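# Clip netting tape edge onto right middle hoop leg

## Task

Using either of the two pegs, clip the taped edge of the netting onto the leg nearest the robot of the hoop that sits middle-right from the robot's viewpoint. The peg must sit perpendicular to that leg, with the leg deep in its jaws, and at the spot where the jaws close on the leg the tape must span the full jaw width on both faces. Throughout the episode the left hand's thumb_mcp goal is capped at +87.5 degrees (its physical stop is +109): any larger goal acts as +87.5, and hand_goal reports that value.

## Robot and tools

Robot: two UR-type arms. left_arm carries a left four-finger hand (mirror image), right_arm a right hand. Bases in the scene frame: left_arm at (+0.023, +0.361, 0) m, right_arm at (-0.002, -0.443, 0) m, both facing almost exactly along +x.

Scene frame: origin at table-top height midway between the nominal bases, +x out over the table, +z up, left_arm on the +y side. Image left/right does not match these names. Positions, quaternions (wxyz) and velocities in results are in this frame. Each hand point sits in front of the palm near the index/middle knuckles. In its own axes +z runs toward the straight fingertips, +y leaves the palm face, and +x crosses the palm away from the thumb on the right hand but toward the thumb on the left hand.

The row (shared by execute_actions and move): 48 numbers, each in [-1, 1], covering both arms even when only one moves. Order: left dx, dy, dz, rx, ry, rz; 16 left-hand slots; left current_limit; left speed; then the same 24 for the right arm. dx..rz are an offset, not a pose: they count from that arm's Hand target as it stood when the action or move began, along scene axes, with 1.0 = 0.6 m for dx/dy/dz and 180 degrees for the rx/ry/rz rotation vector, the turn taken about the Hand target position. Within one action every row counts from the same start, so sending the same offset again in a later call moves further. All six at 0 re-requests the current Hand target. Hand slots: only the first four carry grasp numbers a, b, c, d (each -1..+1); the other twelve must be exactly 0 or the row is refused. a curls index and middle at the outer joints, b bends all three fingers at the knuckle, c swings the thumb across in front of the palm and pulls the index toward it, d curls the ring finger. All zeros means an open hand. A zero is a goal, so to hold a grip resend the previous a, b, c, d. current_limit maps -1..+1 to 0..550 mA (floor 11 mA), also capping hinge speed; speed sets the goal slew rate at (speed+1)/2 of 8.5 rad/s. Initial values are +0.4 and -0.6; the last values written persist.

execute_actions(actions, cameras): actions is a list of actions, each a table of up to 15 rows, one per 1/30 s step; a short table repeats its final row to fill 15 steps (0.5 s). Images come back only for an empty list or when cameras names them (["all"], a list of names, or [] for none).

move(target, speed, blend, stop_force, zero, blocking, cameras): straight-line paths of each hand point toward target, which is a single 48-number row or up to 15 rows, every row an offset from the same starting Hand targets. speed is m/s (0.002-3.6, default 0.25; turning capped at twice that in rad/s), a single value or one per target. blend, in m, rounds corners between listed targets; 0 stops at each. stop_force, in N (3-120, one value for both arms), ends an arm's path when its wrist sensor feels that much push against its motion; don't trust it while the hand rotates, and omit it when backing away from a contact. zero (default true) re-zeroes before the move; false keeps accumulated force. blocking=false returns after about 0.5 s while motion continues, but is not allowed with stop_force. Paths do not avoid obstacles, and each lasts 0.5-10 s. The result adds a move: line giving the ending (done, off_target, moving, held, fault) and any limits (paced = pose clipped, held = steps withheld).

wait(seconds 0-10, cameras) lets time run. stop(cameras) brakes a running move. zoom_image(camera, region [x0,y0,x1,y1] pixels, at most 504x504) enlarges part of the newest image from cam_high, cam_low, cam_front, cam_level, cam_over, cam_left_wrist or cam_right_wrist (all 896x504). zero_wrist_force(arm: left_arm or right_arm) tares that wrist sensor. read_manual(section) only returns licence text. finished_scene(scene=1) ends the episode for good; the peg must stay in place without help.

Result lines: Hand target is the last commanded pose after clipping (orientation is limited to within 32 degrees of the measured one each step); the hand point often rests somewhat short of it, and the next command re-requests it. Wrist force/torque are in the end-effector's own axes, plus a peak line. Per-motor hand lines: hand_goal, hand_measured, hand_current_ma, hand_state (moving, goal, blocked, overload). Joint torques include the arm's own weight. Motor temperatures, MOTOR HOT, HAND FAULT and fault lines report trouble. After a HAND FAULT line, the remaining motion calls in that same reply are skipped.

Avoid: anything leaving the table (task fails); hard hits on fixed or heavy things; arms or hands touching each other; commanding past a firm contact (arms are stiff). About 150 N of outside force, or joint torque at its limit (wrist joints 26.6 N m), stops that arm for 10 s, and overheating at 85 C stops it for 30-60 s. A finger motor that draws 495 mA or more for 5 s shuts off for 10 s, so don't squeeze at the full limit for long. Paths passing near an arm's own base can flip its shoulder, so route around it. Don't release a part while it is moving.

Each tool is called after ">>>" by a JSON object that holds its "api" and its "payload", one argument or row to a line.

## Session

>>> {"api": "execute_actions", "payload": {
  "actions": []
}}

Scene clock: 0.00 s.
left_arm: end_effector_position=(+0.2921, +0.1832, +0.1926) hand_goal=(+0.754, +0.000, +0.576, +0.696, +0.754, +0.000, +0.576, +0.696, +0.754, +0.000, +0.576, +0.696, +0.714, +0.678, +0.226, +0.168) hand_measured=(+0.754, +0.000, +0.576, +0.696, +0.754, +0.000, +0.576, +0.696, +0.754, +0.000, +0.576, +0.696, +0.714, +0.678, +0.226, +0.168) hand_current_ma=(+0, +0, +0, +0, +0, +0, +0, +0, +0, +0, +0, +0, +0, +0, +0, +0) hand_state=(goal, goal, goal, goal, goal, goal, goal, goal, goal, goal, goal, goal, goal, goal, goal, goal) hand_current_limit=0.40 hand_speed=-0.60 end_effector_quat_wxyz=(+0.119, +0.936, -0.330, +0.015) | right_arm: end_effector_position=(+0.4427, -0.5295, +0.1895) hand_goal=(+0.754, +0.000, +0.576, +0.696, +0.754, +0.000, +0.576, +0.696, +0.754, +0.000, +0.576, +0.696, +0.714, +0.678, +0.226, +0.168) hand_measured=(+0.754, +0.000, +0.576, +0.696, +0.754, +0.000, +0.576, +0.696, +0.754, +0.000, +0.576, +0.696, +0.714, +0.678, +0.226, +0.168) hand_current_ma=(+0, +0, +0, +0, +0, +0, +0, +0, +0, +0, +0, +0, +0, +0, +0, +0) hand_state=(goal, goal, goal, goal, goal, goal, goal, goal, goal, goal, goal, goal, goal, goal, goal, goal) hand_current_limit=0.40 hand_speed=-0.60 end_effector_quat_wxyz=(-0.493, +0.674, +0.521, -0.177)
Joint positions: left_arm=[3.422 -1.149 -2.367 -1.312 1.36 -3.739] | right_arm=[-0.533 -1.165 1.404 -0.707 -1.528 -0.293]
Joint velocities: within noise
Joint torques (N m): no reading
Motor temperatures (°C): left_arm=[26 29 46 50 41 46] | right_arm=[45 37 30 43 43 43]
Wrist force (N): no reading
Wrist torque (N m): no reading
Wrist force, peak (N): no reading
Hand target: left_arm +0.2921, +0.1832, +0.1926; +0.119, +0.936, -0.330, +0.015 | right_arm +0.4427, -0.5295, +0.1895; -0.493, +0.674, +0.521, -0.177

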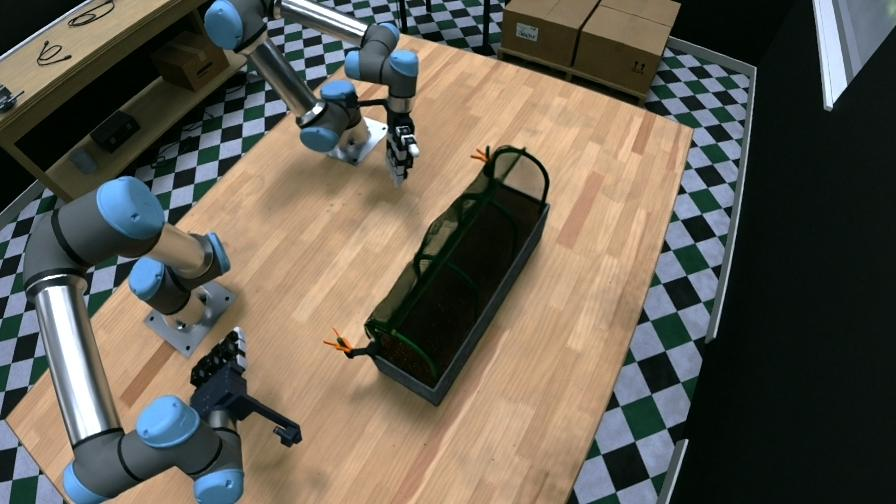

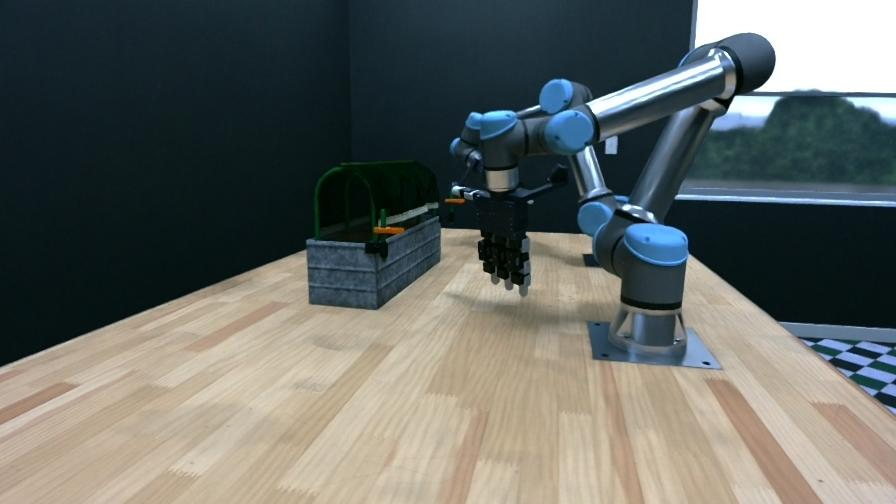

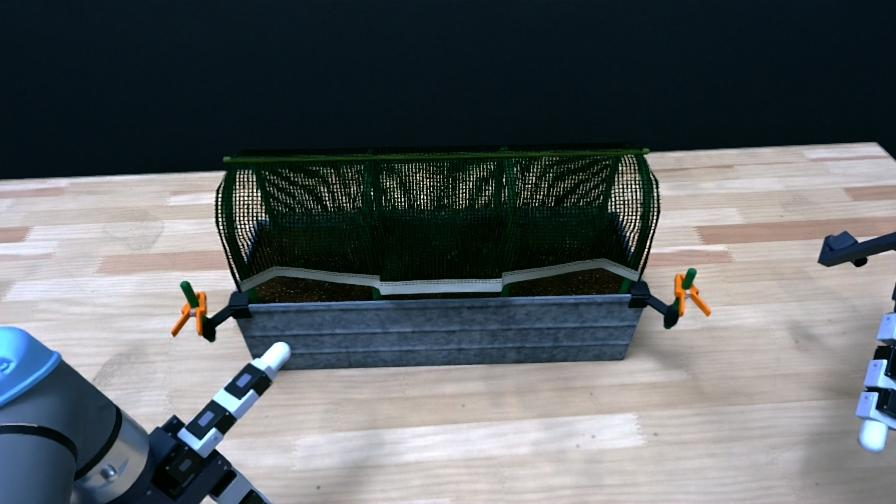

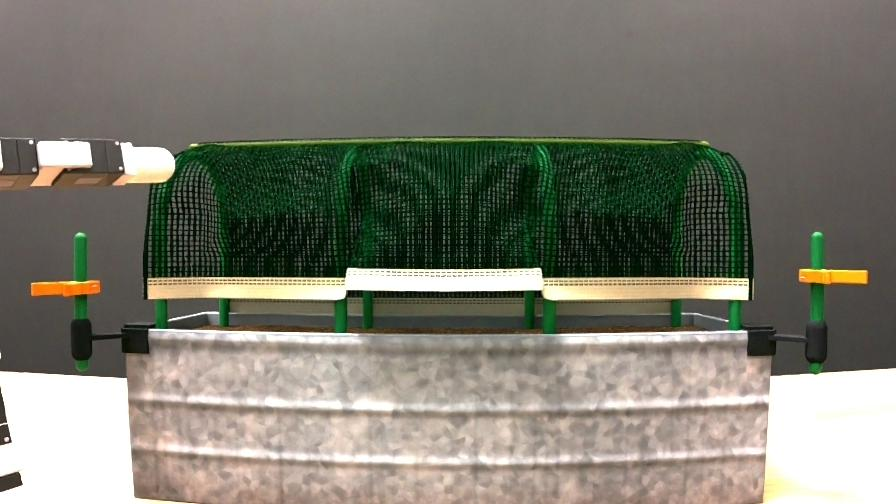

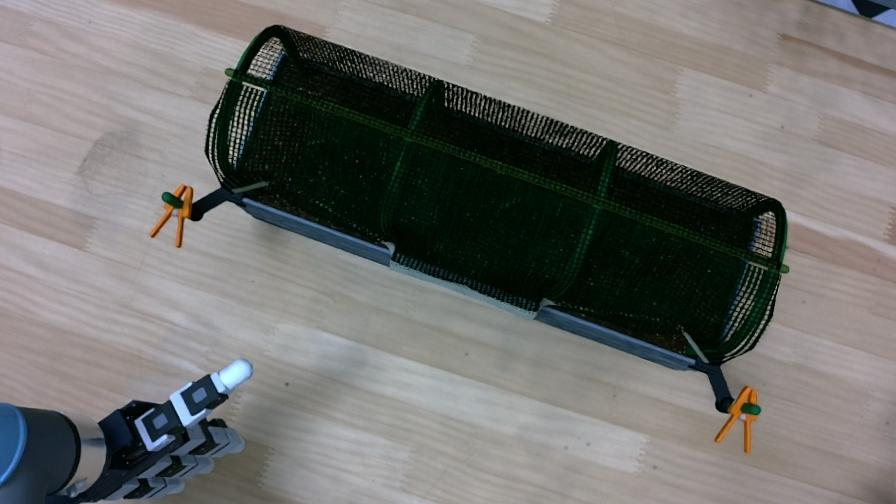

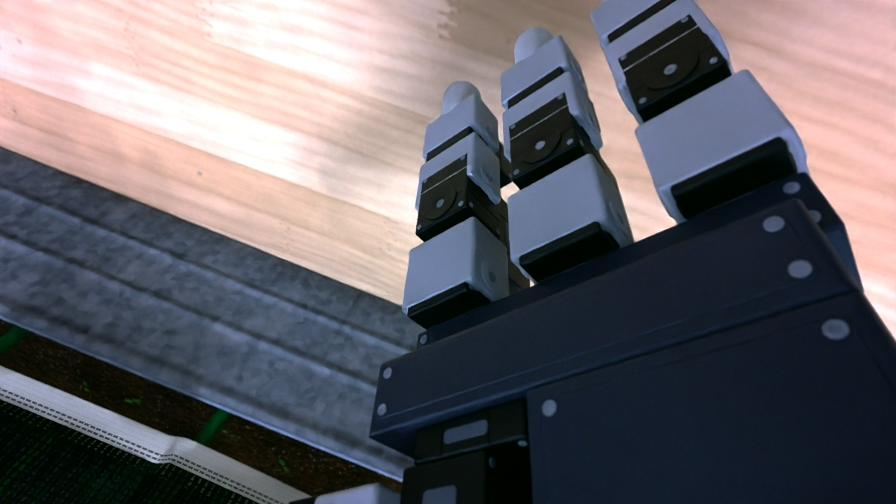

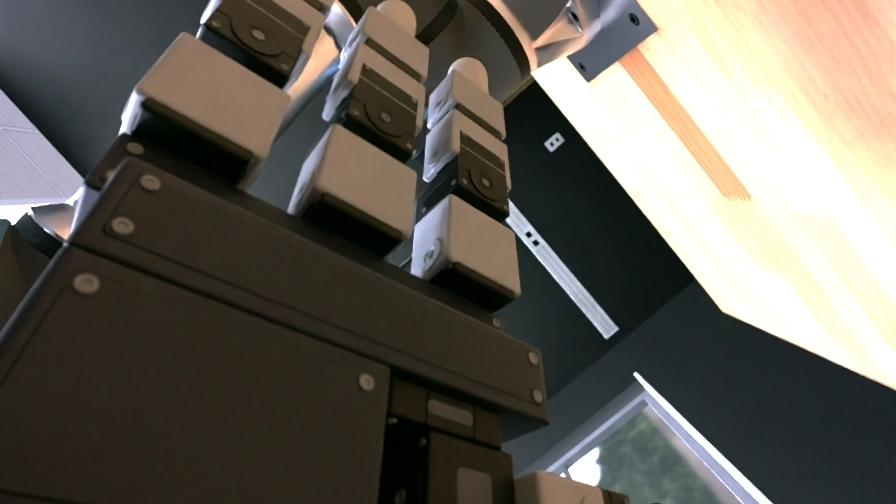

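>>> {"api": "zoom_image", "payload": {
  "camera": "cam_level",
  "region": [700, 220, 896, 390]
}}

>>> {"api": "zoom_image", "payload": {
  "camera": "cam_level",
  "region": [440, 240, 660, 360]
}}

>>> {"api": "zoom_image", "payload": {
  "camera": "cam_over",
  "region": [500, 280, 800, 460]
}}

>>> {"api": "zoom_image", "payload": {
  "camera": "cam_front",
  "region": [600, 240, 740, 340]
}}

>>> {"api": "zoom_image", "payload": {
  "camera": "cam_low",
  "region": [300, 150, 480, 310]
}}

Scaled by 2.571.

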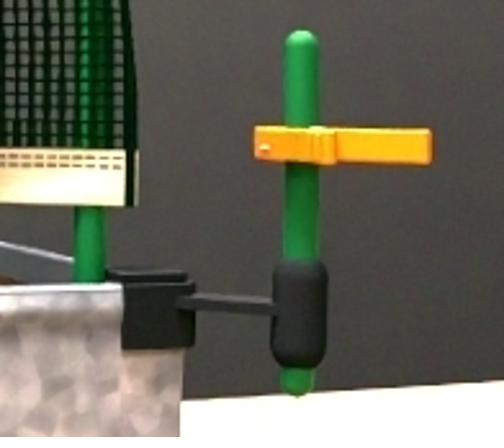

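Scaled by 2.291.

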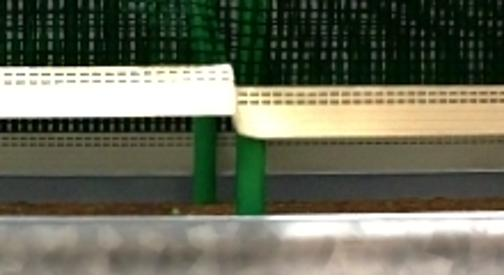

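Scaled by 1.680.

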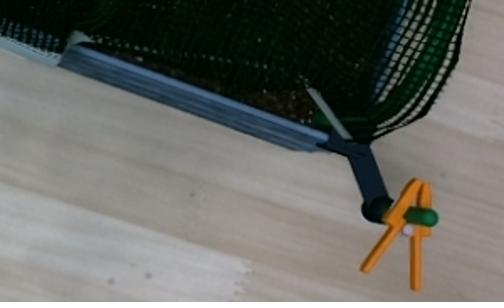

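Scaled by 3.600.

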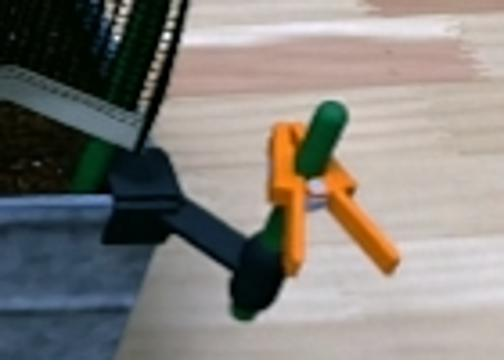

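Scaled by 2.800.

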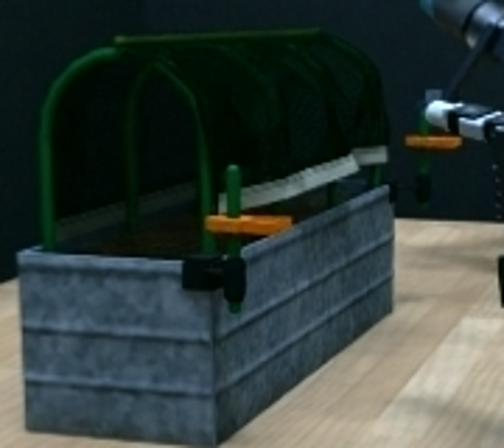

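>>> {"api": "zoom_image", "payload": {
  "camera": "cam_level",
  "region": [500, 250, 600, 350]
}}

>>> {"api": "zoom_image", "payload": {
  "camera": "cam_front",
  "region": [440, 220, 560, 320]
}}

>>> {"api": "zoom_image", "payload": {
  "camera": "cam_over",
  "region": [480, 250, 620, 350]
}}

>>> {"api": "zoom_image", "payload": {
  "camera": "cam_over",
  "region": [340, 200, 460, 300]
}}

>>> {"api": "zoom_image", "payload": {
  "camera": "cam_left_wrist",
  "region": [0, 340, 320, 504]
}}

Scaled by 5.040.

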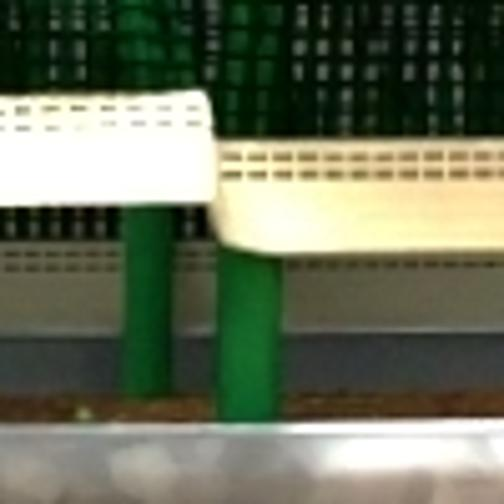

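Scaled by 4.200.

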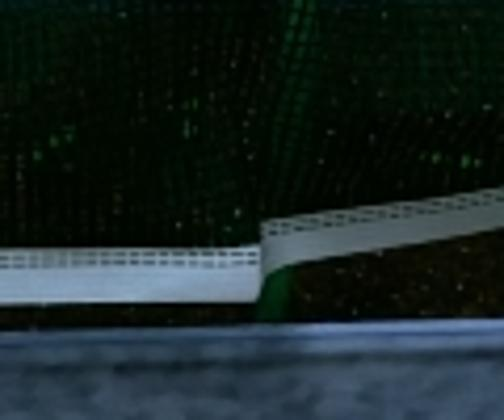

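Scaled by 3.600.

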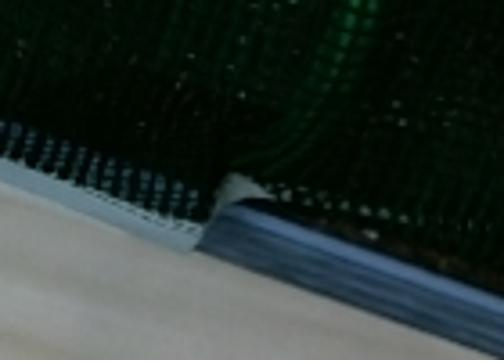

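Scaled by 4.200.

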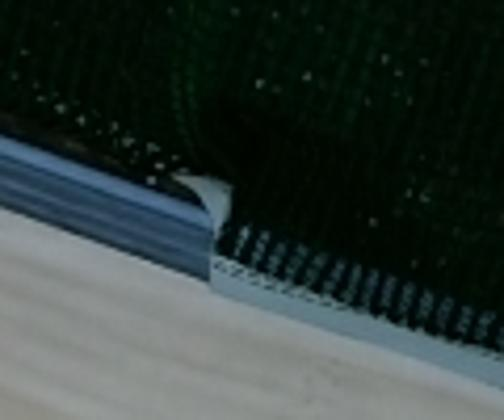

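Scaled by 1.575.

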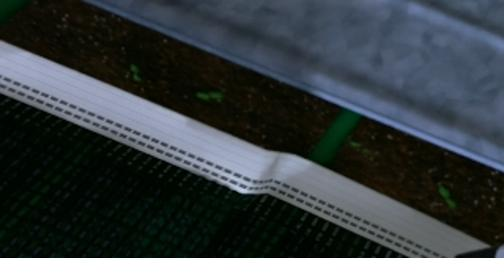

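>>> {"api": "move", "payload": {
  "target": [0,0,0,0,0,0, 0,0,0,0,0,0,0,0,0,0,0,0,0,0,0,0, 0.4,-0.6, -0.0712,0.4658,0.0425,0.3051,-0.2857,-0.1794, 0,0.5,0.75,0,0,0,0,0,0,0,0,0,0,0,0,0, 0.4,-0.6],
  "cameras": ["all"]
}}

Scene clock: 497.17 s.
left_arm: end_effector_position=(+0.2921, +0.1832, +0.1926) hand_goal=(+0.750, +0.000, +0.580, +0.700, +0.750, +0.000, +0.580, +0.700, +0.750, +0.000, +0.580, +0.700, +0.710, +0.680, +0.230, +0.170) hand_measured=(+0.754, +0.000, +0.578, +0.698, +0.754, +0.000, +0.578, +0.698, +0.754, +0.000, +0.578, +0.698, +0.714, +0.678, +0.224, +0.168) hand_current_ma=(+4, +0, -2, -2, +4, +0, -2, -3, +4, +0, -2, -3, +5, -2, -12, -3) hand_state=(goal, goal, goal, goal, goal, goal, goal, goal, goal, goal, goal, goal, goal, goal, goal, goal) hand_current_limit=0.40 hand_speed=-0.60 end_effector_quat_wxyz=(+0.119, +0.936, -0.330, +0.015) | right_arm: end_effector_position=(+0.3999, -0.2500, +0.2149) hand_goal=(-0.188, +0.000, +0.318, +0.800, -0.124, +0.000, +0.480, +0.926, +0.188, +0.000, +0.580, +0.800, -0.564, +0.680, +0.042, +0.158) hand_measured=(-0.186, +0.002, +0.320, +0.798, -0.122, +0.002, +0.480, +0.924, +0.186, +0.002, +0.578, +0.798, -0.552, +0.678, +0.042, +0.160) hand_current_ma=(+1, +0, +1, -1, +1, +1, +0, -2, -1, +1, -2, -2, +12, -1, +0, +1) hand_state=(goal, goal, goal, goal, goal, goal, goal, goal, goal, goal, goal, goal, goal, goal, goal, goal) hand_current_limit=0.40 hand_speed=-0.60 end_effector_quat_wxyz=(+0.500, -0.499, -0.500, -0.500) end_effector_velocity=(+0.000, +0.000, +0.000) end_effector_angular_velocity=(+0.002, -0.002, -0.003)
Joint positions: left_arm=[3.422 -1.149 -2.367 -1.312 1.36 -3.739] | right_arm=[-0.559 -1.599 2.291 -0.69 -0.547 -1.573]
Joint velocities: left_arm=[within noise] | right_arm=[0 0 0.002 0.001 0.002 -0.005]
Joint torques (N m): left_arm=[1.26 4.04 23.18 2.25 -0.57 -0.22] | right_arm=[-8.78 -25.77 -17.87 0.67 1.75 -1.29]
Wrist force (N): left_arm=[-0.1 0.2 0.2] | right_arm=[-2.0 -0.6 0.0]
Wrist torque (N m): left_arm=[0.02 0.02 -0.01] | right_arm=[0.03 0.13 -0.16]
Wrist force, peak (N): left_arm=[-0.1 0.5 0.2] | right_arm=[-1.8 -1.4 0.7]
Hand target: left_arm +0.2921, +0.1832, +0.1926; +0.119, +0.936, -0.330, +0.015 | right_arm +0.4000, -0.2500, +0.2150; +0.500, -0.499, -0.500, -0.500
Off the commanded pose: left_arm 0.000 m, 0 deg | right_arm 0.000 m, 0 deg.
move: done

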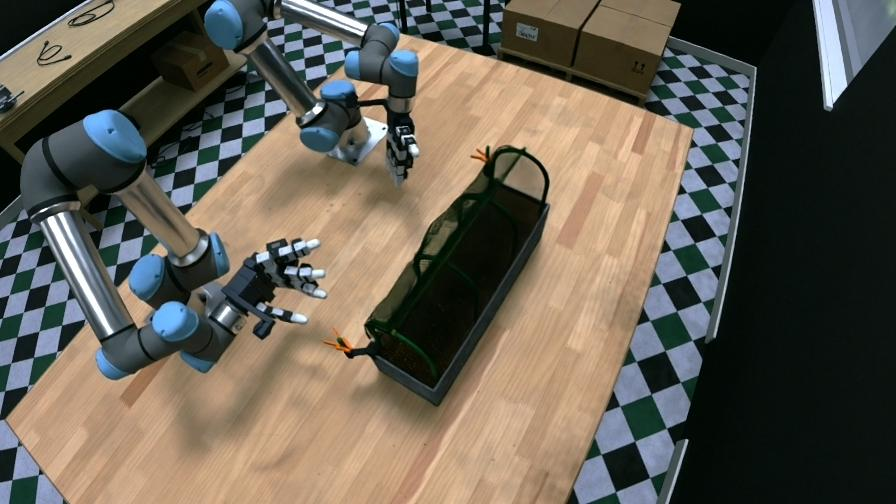

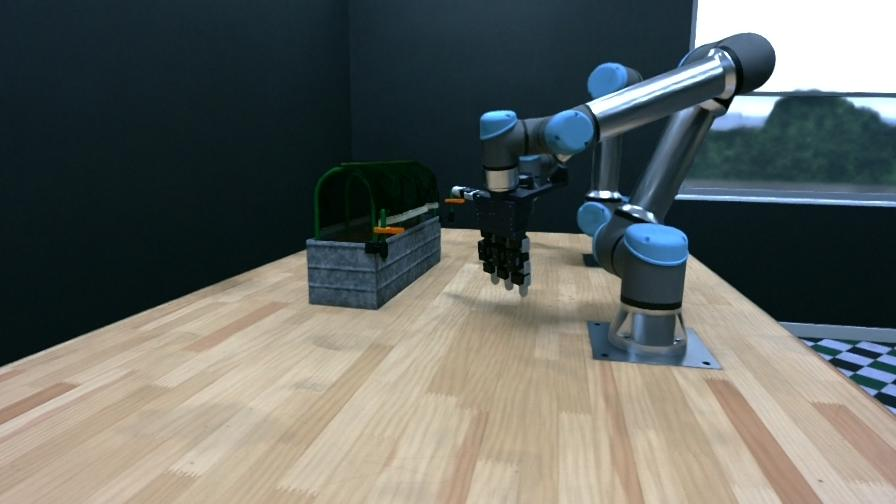

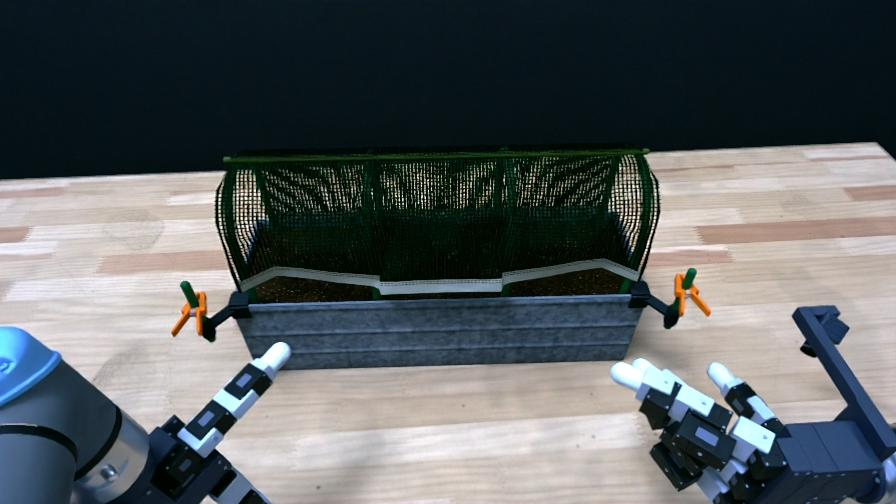

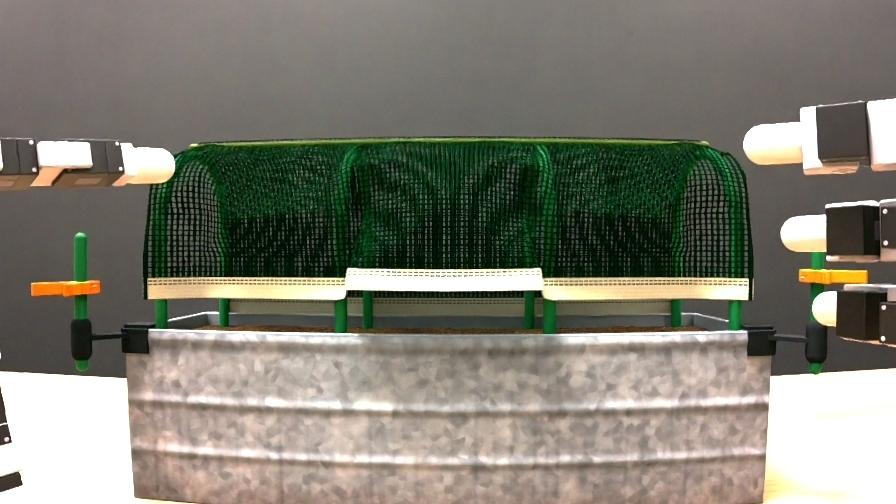

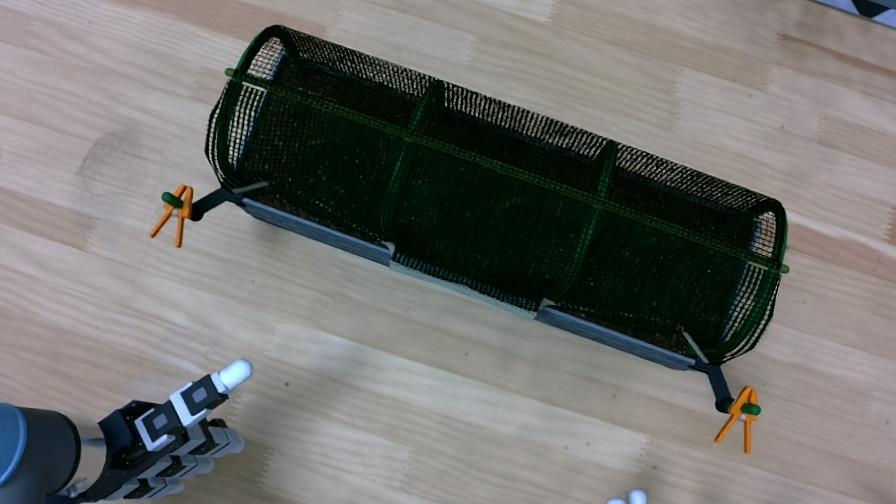

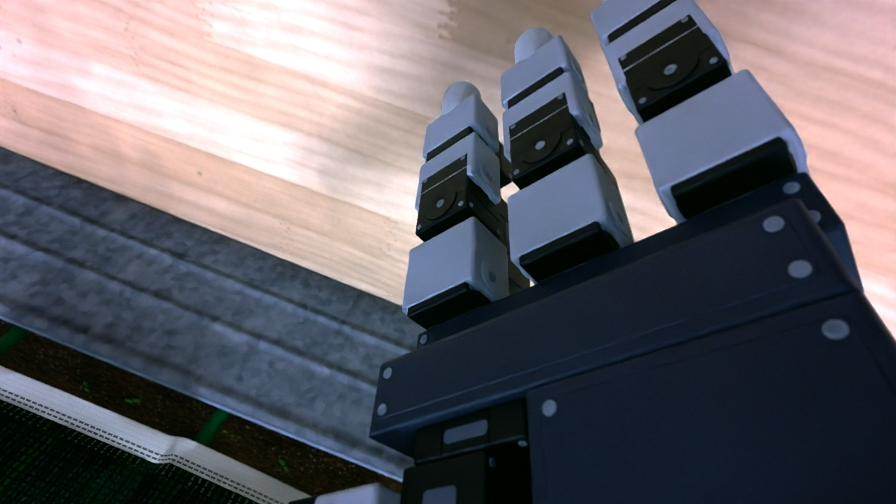

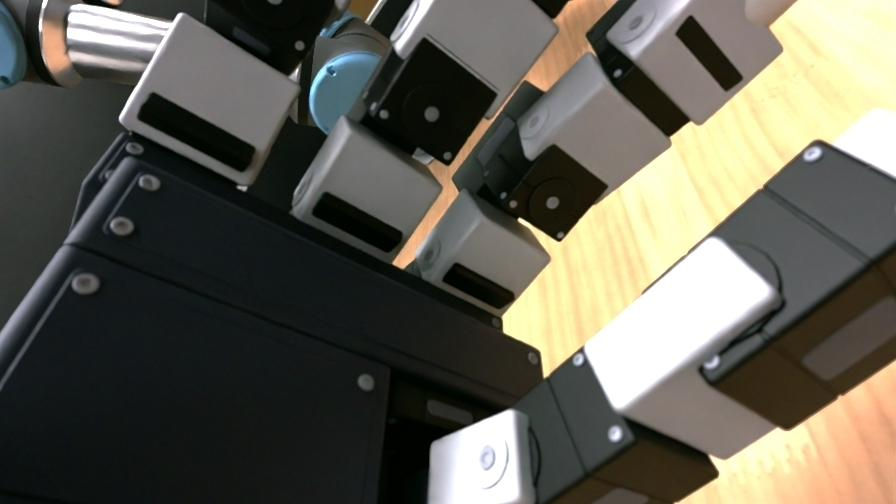

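>>> {"api": "move", "payload": {
  "target": [0,0,0,0,0,0, 0,0,0,0,0,0,0,0,0,0,0,0,0,0,0,0, 0.4,-0.6, 0.1,0,0,0,0,0, 0,0.5,0.75,0,0,0,0,0,0,0,0,0,0,0,0,0, 0.4,-0.6],
  "cameras": ["cam_low","cam_front","cam_level","cam_over","cam_right_wrist"]
}}

>>> {"api": "zoom_image", "payload": {
  "camera": "cam_over",
  "region": [560, 360, 810, 504]
}}

>>> {"api": "zoom_image", "payload": {
  "camera": "cam_front",
  "region": [580, 240, 800, 420]
}}

>>> {"api": "zoom_image", "payload": {
  "camera": "cam_level",
  "region": [700, 100, 896, 400]
}}

Scene clock: 541.03 s.
left_arm: end_effector_position=(+0.2921, +0.1832, +0.1926) hand_goal=(+0.750, +0.000, +0.580, +0.700, +0.750, +0.000, +0.580, +0.700, +0.750, +0.000, +0.580, +0.700, +0.710, +0.680, +0.230, +0.170) hand_measured=(+0.754, +0.000, +0.578, +0.698, +0.754, +0.000, +0.578, +0.698, +0.754, +0.000, +0.578, +0.698, +0.714, +0.678, +0.224, +0.168) hand_current_ma=(+4, +0, -2, -2, +4, +0, -2, -3, +4, +0, -2, -3, +5, -2, -12, -3) hand_state=(goal, goal, goal, goal, goal, goal, goal, goal, goal, goal, goal, goal, goal, goal, goal, goal) hand_current_limit=0.40 hand_speed=-0.60 end_effector_quat_wxyz=(+0.119, +0.936, -0.330, +0.015) | right_arm: end_effector_position=(+0.4599, -0.2500, +0.2150) hand_goal=(-0.188, +0.000, +0.318, +0.800, -0.124, +0.000, +0.480, +0.926, +0.188, +0.000, +0.580, +0.800, -0.564, +0.680, +0.042, +0.158) hand_measured=(-0.186, +0.002, +0.320, +0.798, -0.122, +0.002, +0.480, +0.924, +0.186, +0.002, +0.578, +0.798, -0.552, +0.678, +0.042, +0.160) hand_current_ma=(+1, +0, +1, -1, +1, +1, +0, -2, -1, +1, -2, -2, +12, -1, +0, +1) hand_state=(goal, goal, goal, goal, goal, goal, goal, goal, goal, goal, goal, goal, goal, goal, goal, goal) hand_current_limit=0.40 hand_speed=-0.60 end_effector_quat_wxyz=(+0.500, -0.499, -0.500, -0.500)
Joint positions: left_arm=[3.422 -1.149 -2.367 -1.312 1.36 -3.739] | right_arm=[-0.469 -1.452 2.135 -0.681 -0.457 -1.574]
Joint torques (N m): left_arm=[1.06 4.09 22.81 2.35 -0.61 -0.16] | right_arm=[-7.38 -18.69 -19.8 -1.2 -0.06 -1.46]
Wrist force (N): left_arm=[0.0 0.3 0.2] | right_arm=[-1.6 -1.4 0.4]
Wrist torque (N m): left_arm=[0.03 0.01 -0.01] | right_arm=[-0.10 0.08 -0.08]
Wrist force, peak (N): left_arm=[-0.2 0.5 0.1] | right_arm=[-1.6 -2.3 0.0]
Hand target: left_arm +0.2921, +0.1832, +0.1926; +0.119, +0.936, -0.330, +0.015 | right_arm +0.4600, -0.2500, +0.2150; +0.500, -0.499, -0.500, -0.500
Off the commanded pose: left_arm 0.000 m, 0 deg | right_arm 0.000 m, 0 deg.
move: done
Images, in order (width x height): cam_low 896x504, cam_front 896x504, cam_level 896x504, cam_over 896x504, cam_right_wrist 896x504.

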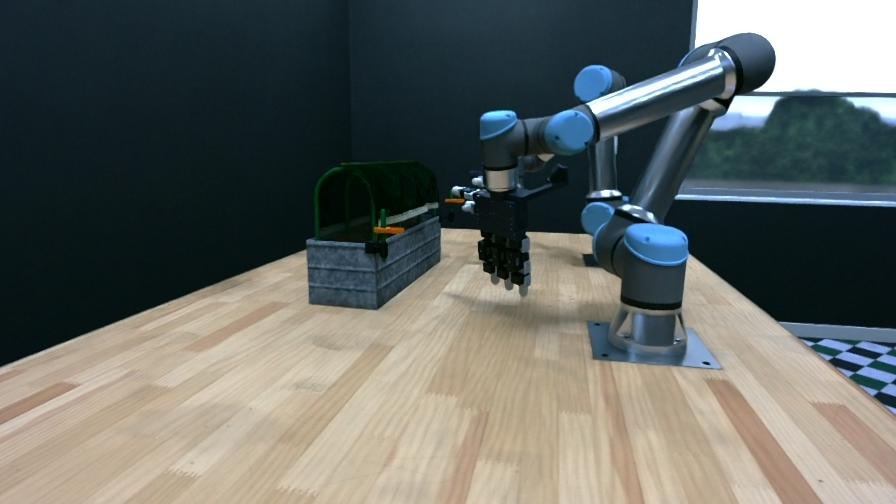

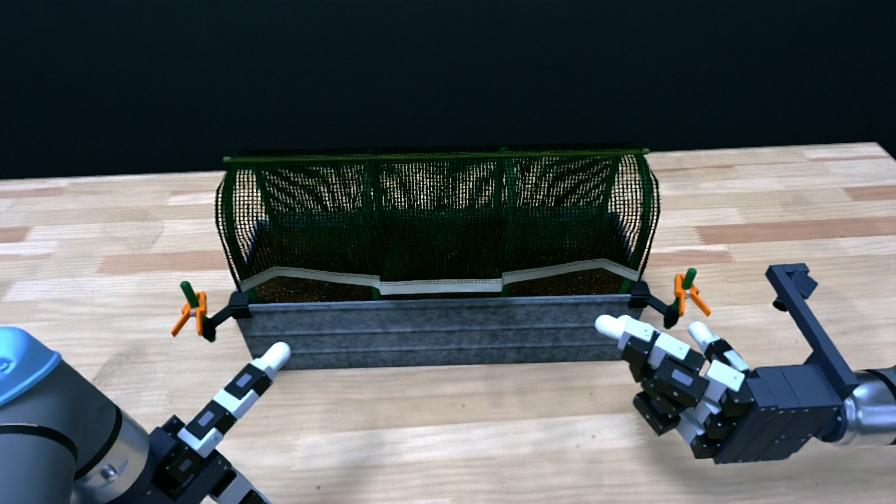

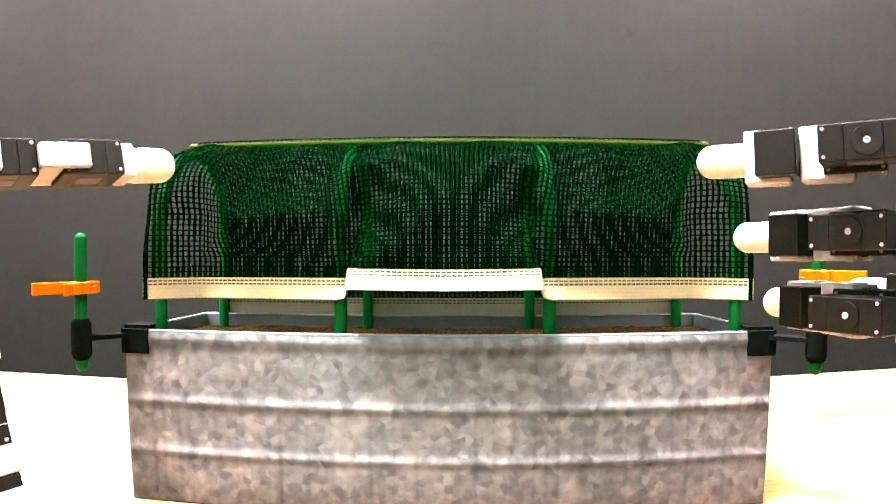

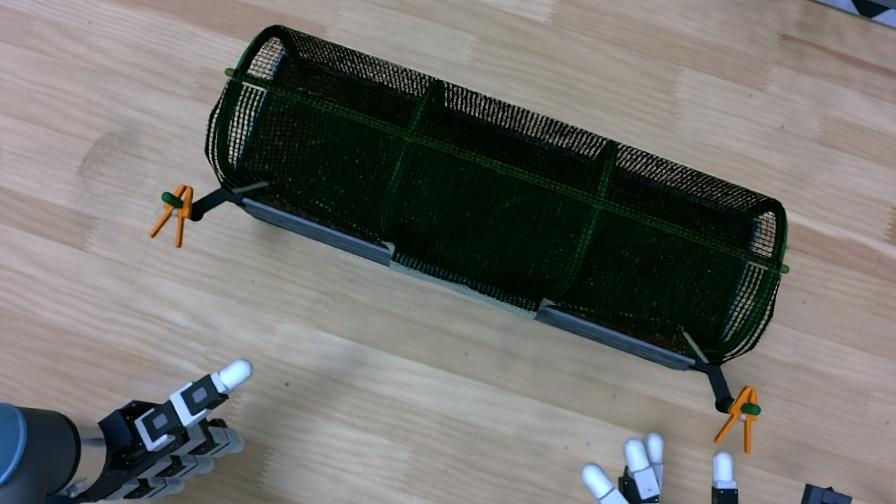

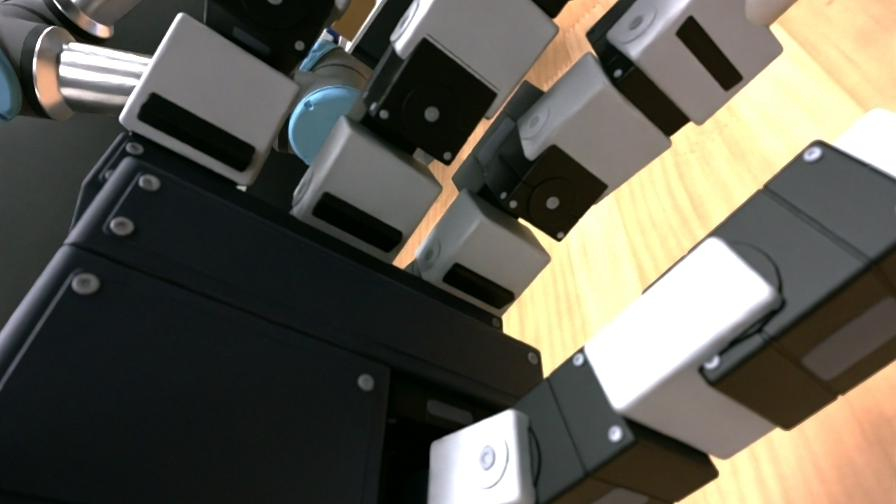

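Scaled by 2.016.

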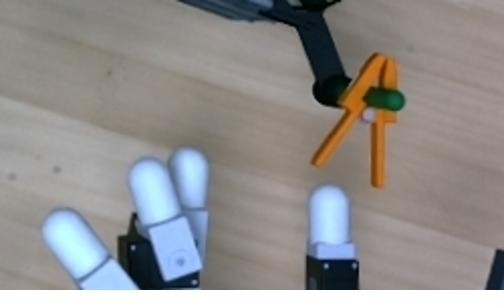

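Scaled by 2.291.

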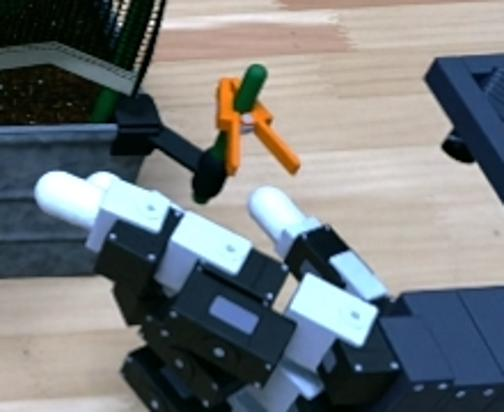

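Scaled by 1.680.

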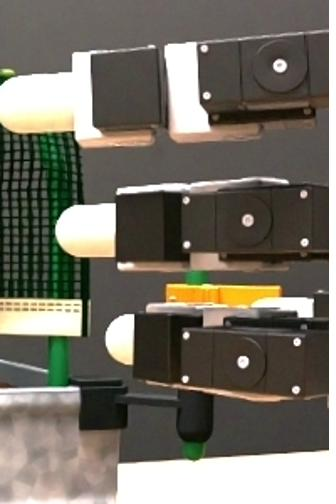

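>>> {"api": "move", "payload": {
  "target": [0,0,0,0,0,0, 0,0,0,0,0,0,0,0,0,0,0,0,0,0,0,0, 0.4,-0.6, 0,-0.0592,0.02,0,0,0, 0,0.5,0.75,0,0,0,0,0,0,0,0,0,0,0,0,0, 0.4,-0.6],
  "cameras": ["cam_front","cam_level","cam_over"]
}}

>>> {"api": "zoom_image", "payload": {
  "camera": "cam_over",
  "region": [600, 360, 800, 504]
}}

>>> {"api": "zoom_image", "payload": {
  "camera": "cam_level",
  "region": [740, 200, 896, 380]
}}

>>> {"api": "zoom_image", "payload": {
  "camera": "cam_front",
  "region": [600, 240, 760, 360]
}}

Scene clock: 617.47 s.
left_arm: end_effector_position=(+0.2921, +0.1832, +0.1926) hand_goal=(+0.750, +0.000, +0.580, +0.700, +0.750, +0.000, +0.580, +0.700, +0.750, +0.000, +0.580, +0.700, +0.710, +0.680, +0.230, +0.170) hand_measured=(+0.754, +0.000, +0.578, +0.698, +0.754, +0.000, +0.578, +0.698, +0.754, +0.000, +0.578, +0.698, +0.714, +0.678, +0.224, +0.168) hand_current_ma=(+4, +0, -2, -2, +4, +0, -2, -3, +4, +0, -2, -3, +5, -2, -12, -3) hand_state=(goal, goal, goal, goal, goal, goal, goal, goal, goal, goal, goal, goal, goal, goal, goal, goal) hand_current_limit=0.40 hand_speed=-0.60 end_effector_quat_wxyz=(+0.119, +0.936, -0.330, +0.015) | right_arm: end_effector_position=(+0.4600, -0.2856, +0.2271) hand_goal=(-0.188, +0.000, +0.318, +0.800, -0.124, +0.000, +0.480, +0.926, +0.188, +0.000, +0.580, +0.800, -0.564, +0.680, +0.042, +0.158) hand_measured=(-0.186, +0.002, +0.320, +0.798, -0.122, +0.002, +0.480, +0.924, +0.186, +0.002, +0.578, +0.798, -0.552, +0.678, +0.042, +0.160) hand_current_ma=(+1, +0, +1, -1, +1, +1, +0, -2, -1, +1, -2, -2, +12, -1, +0, +1) hand_state=(goal, goal, goal, goal, goal, goal, goal, goal, goal, goal, goal, goal, goal, goal, goal, goal) hand_current_limit=0.40 hand_speed=-0.60 end_effector_quat_wxyz=(+0.500, -0.499, -0.500, -0.500)
Joint positions: left_arm=[3.422 -1.149 -2.367 -1.312 1.36 -3.739] | right_arm=[-0.557 -1.461 2.106 -0.643 -0.545 -1.573]
Joint torques (N m): left_arm=[1.6 4.46 23.65 2.33 -0.6 -0.18] | right_arm=[10.63 -22.96 -8.28 -1.33 1.73 -1.42]
Motor temperatures (°C): left_arm=[26 28 43 45 40 43] | right_arm=[41 36 29 41 42 39]
Wrist force (N): left_arm=[-0.1 0.2 -0.1] | right_arm=[-1.9 -1.1 -0.1]
Wrist torque (N m): left_arm=[0.03 0.01 -0.01] | right_arm=[-0.02 0.15 -0.09]
Wrist force, peak (N): left_arm=[-0.1 0.5 0.2] | right_arm=[-2.1 -1.0 1.0]
Hand target: left_arm +0.2921, +0.1832, +0.1926; +0.119, +0.936, -0.330, +0.015 | right_arm +0.4600, -0.2855, +0.2270; +0.500, -0.499, -0.500, -0.500
Off the commanded pose: left_arm 0.000 m, 0 deg | right_arm 0.000 m, 0 deg.
move: done
Images, in order (width x height): cam_front 896x504, cam_level 896x504, cam_over 896x504.

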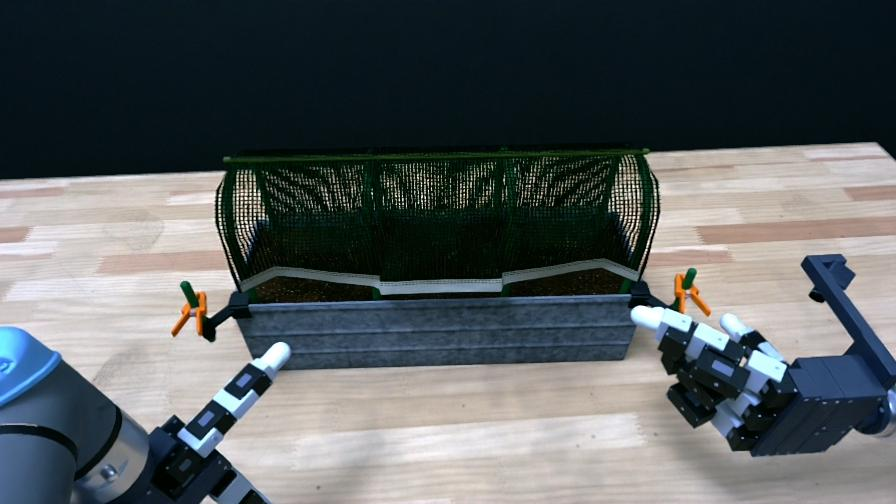

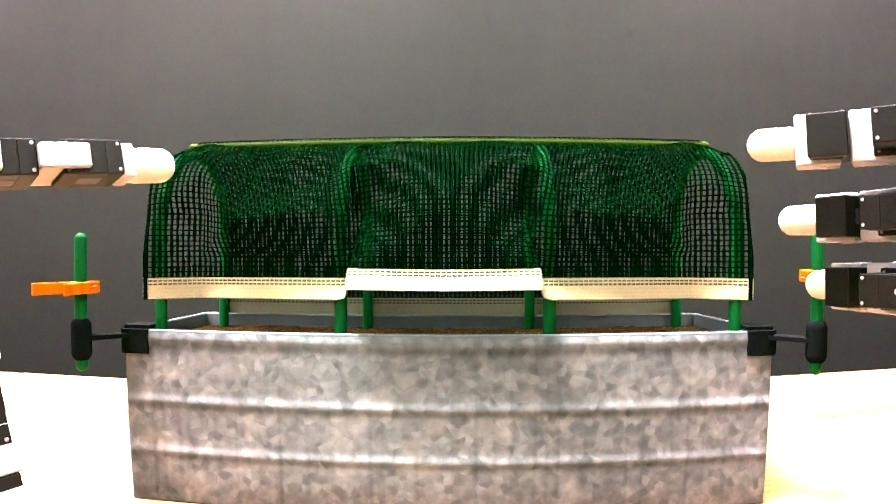

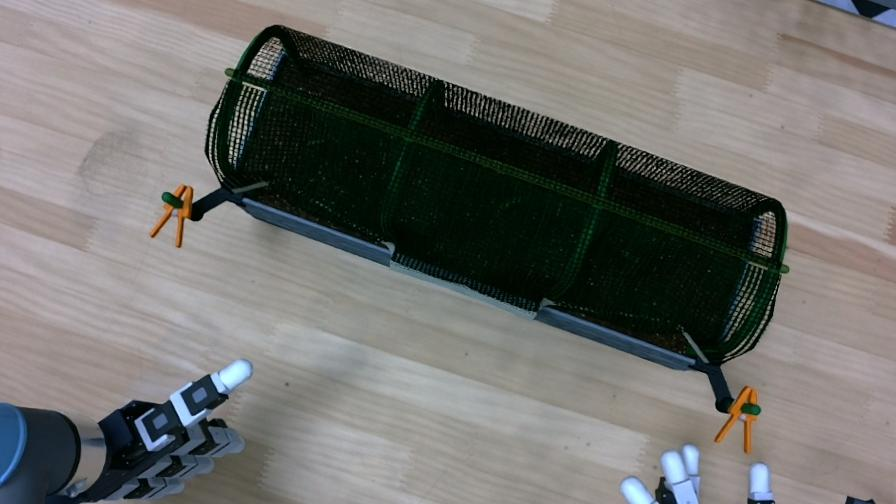

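Scaled by 2.520.

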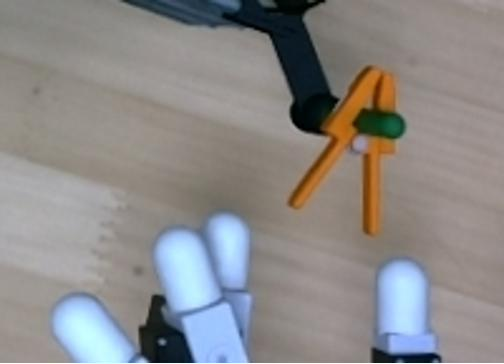

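Scaled by 2.800.

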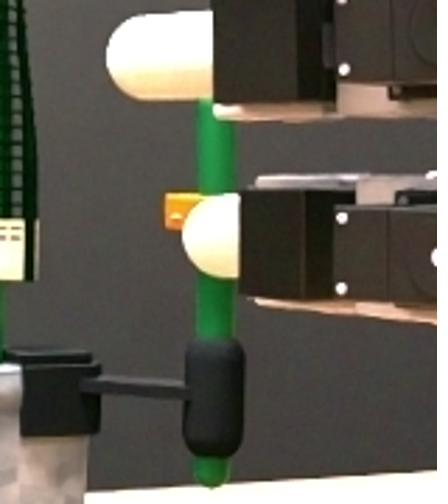

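Scaled by 3.150.

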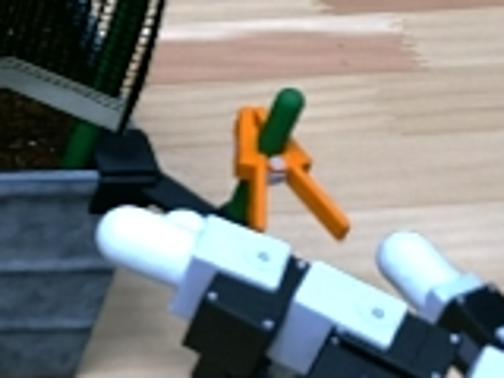

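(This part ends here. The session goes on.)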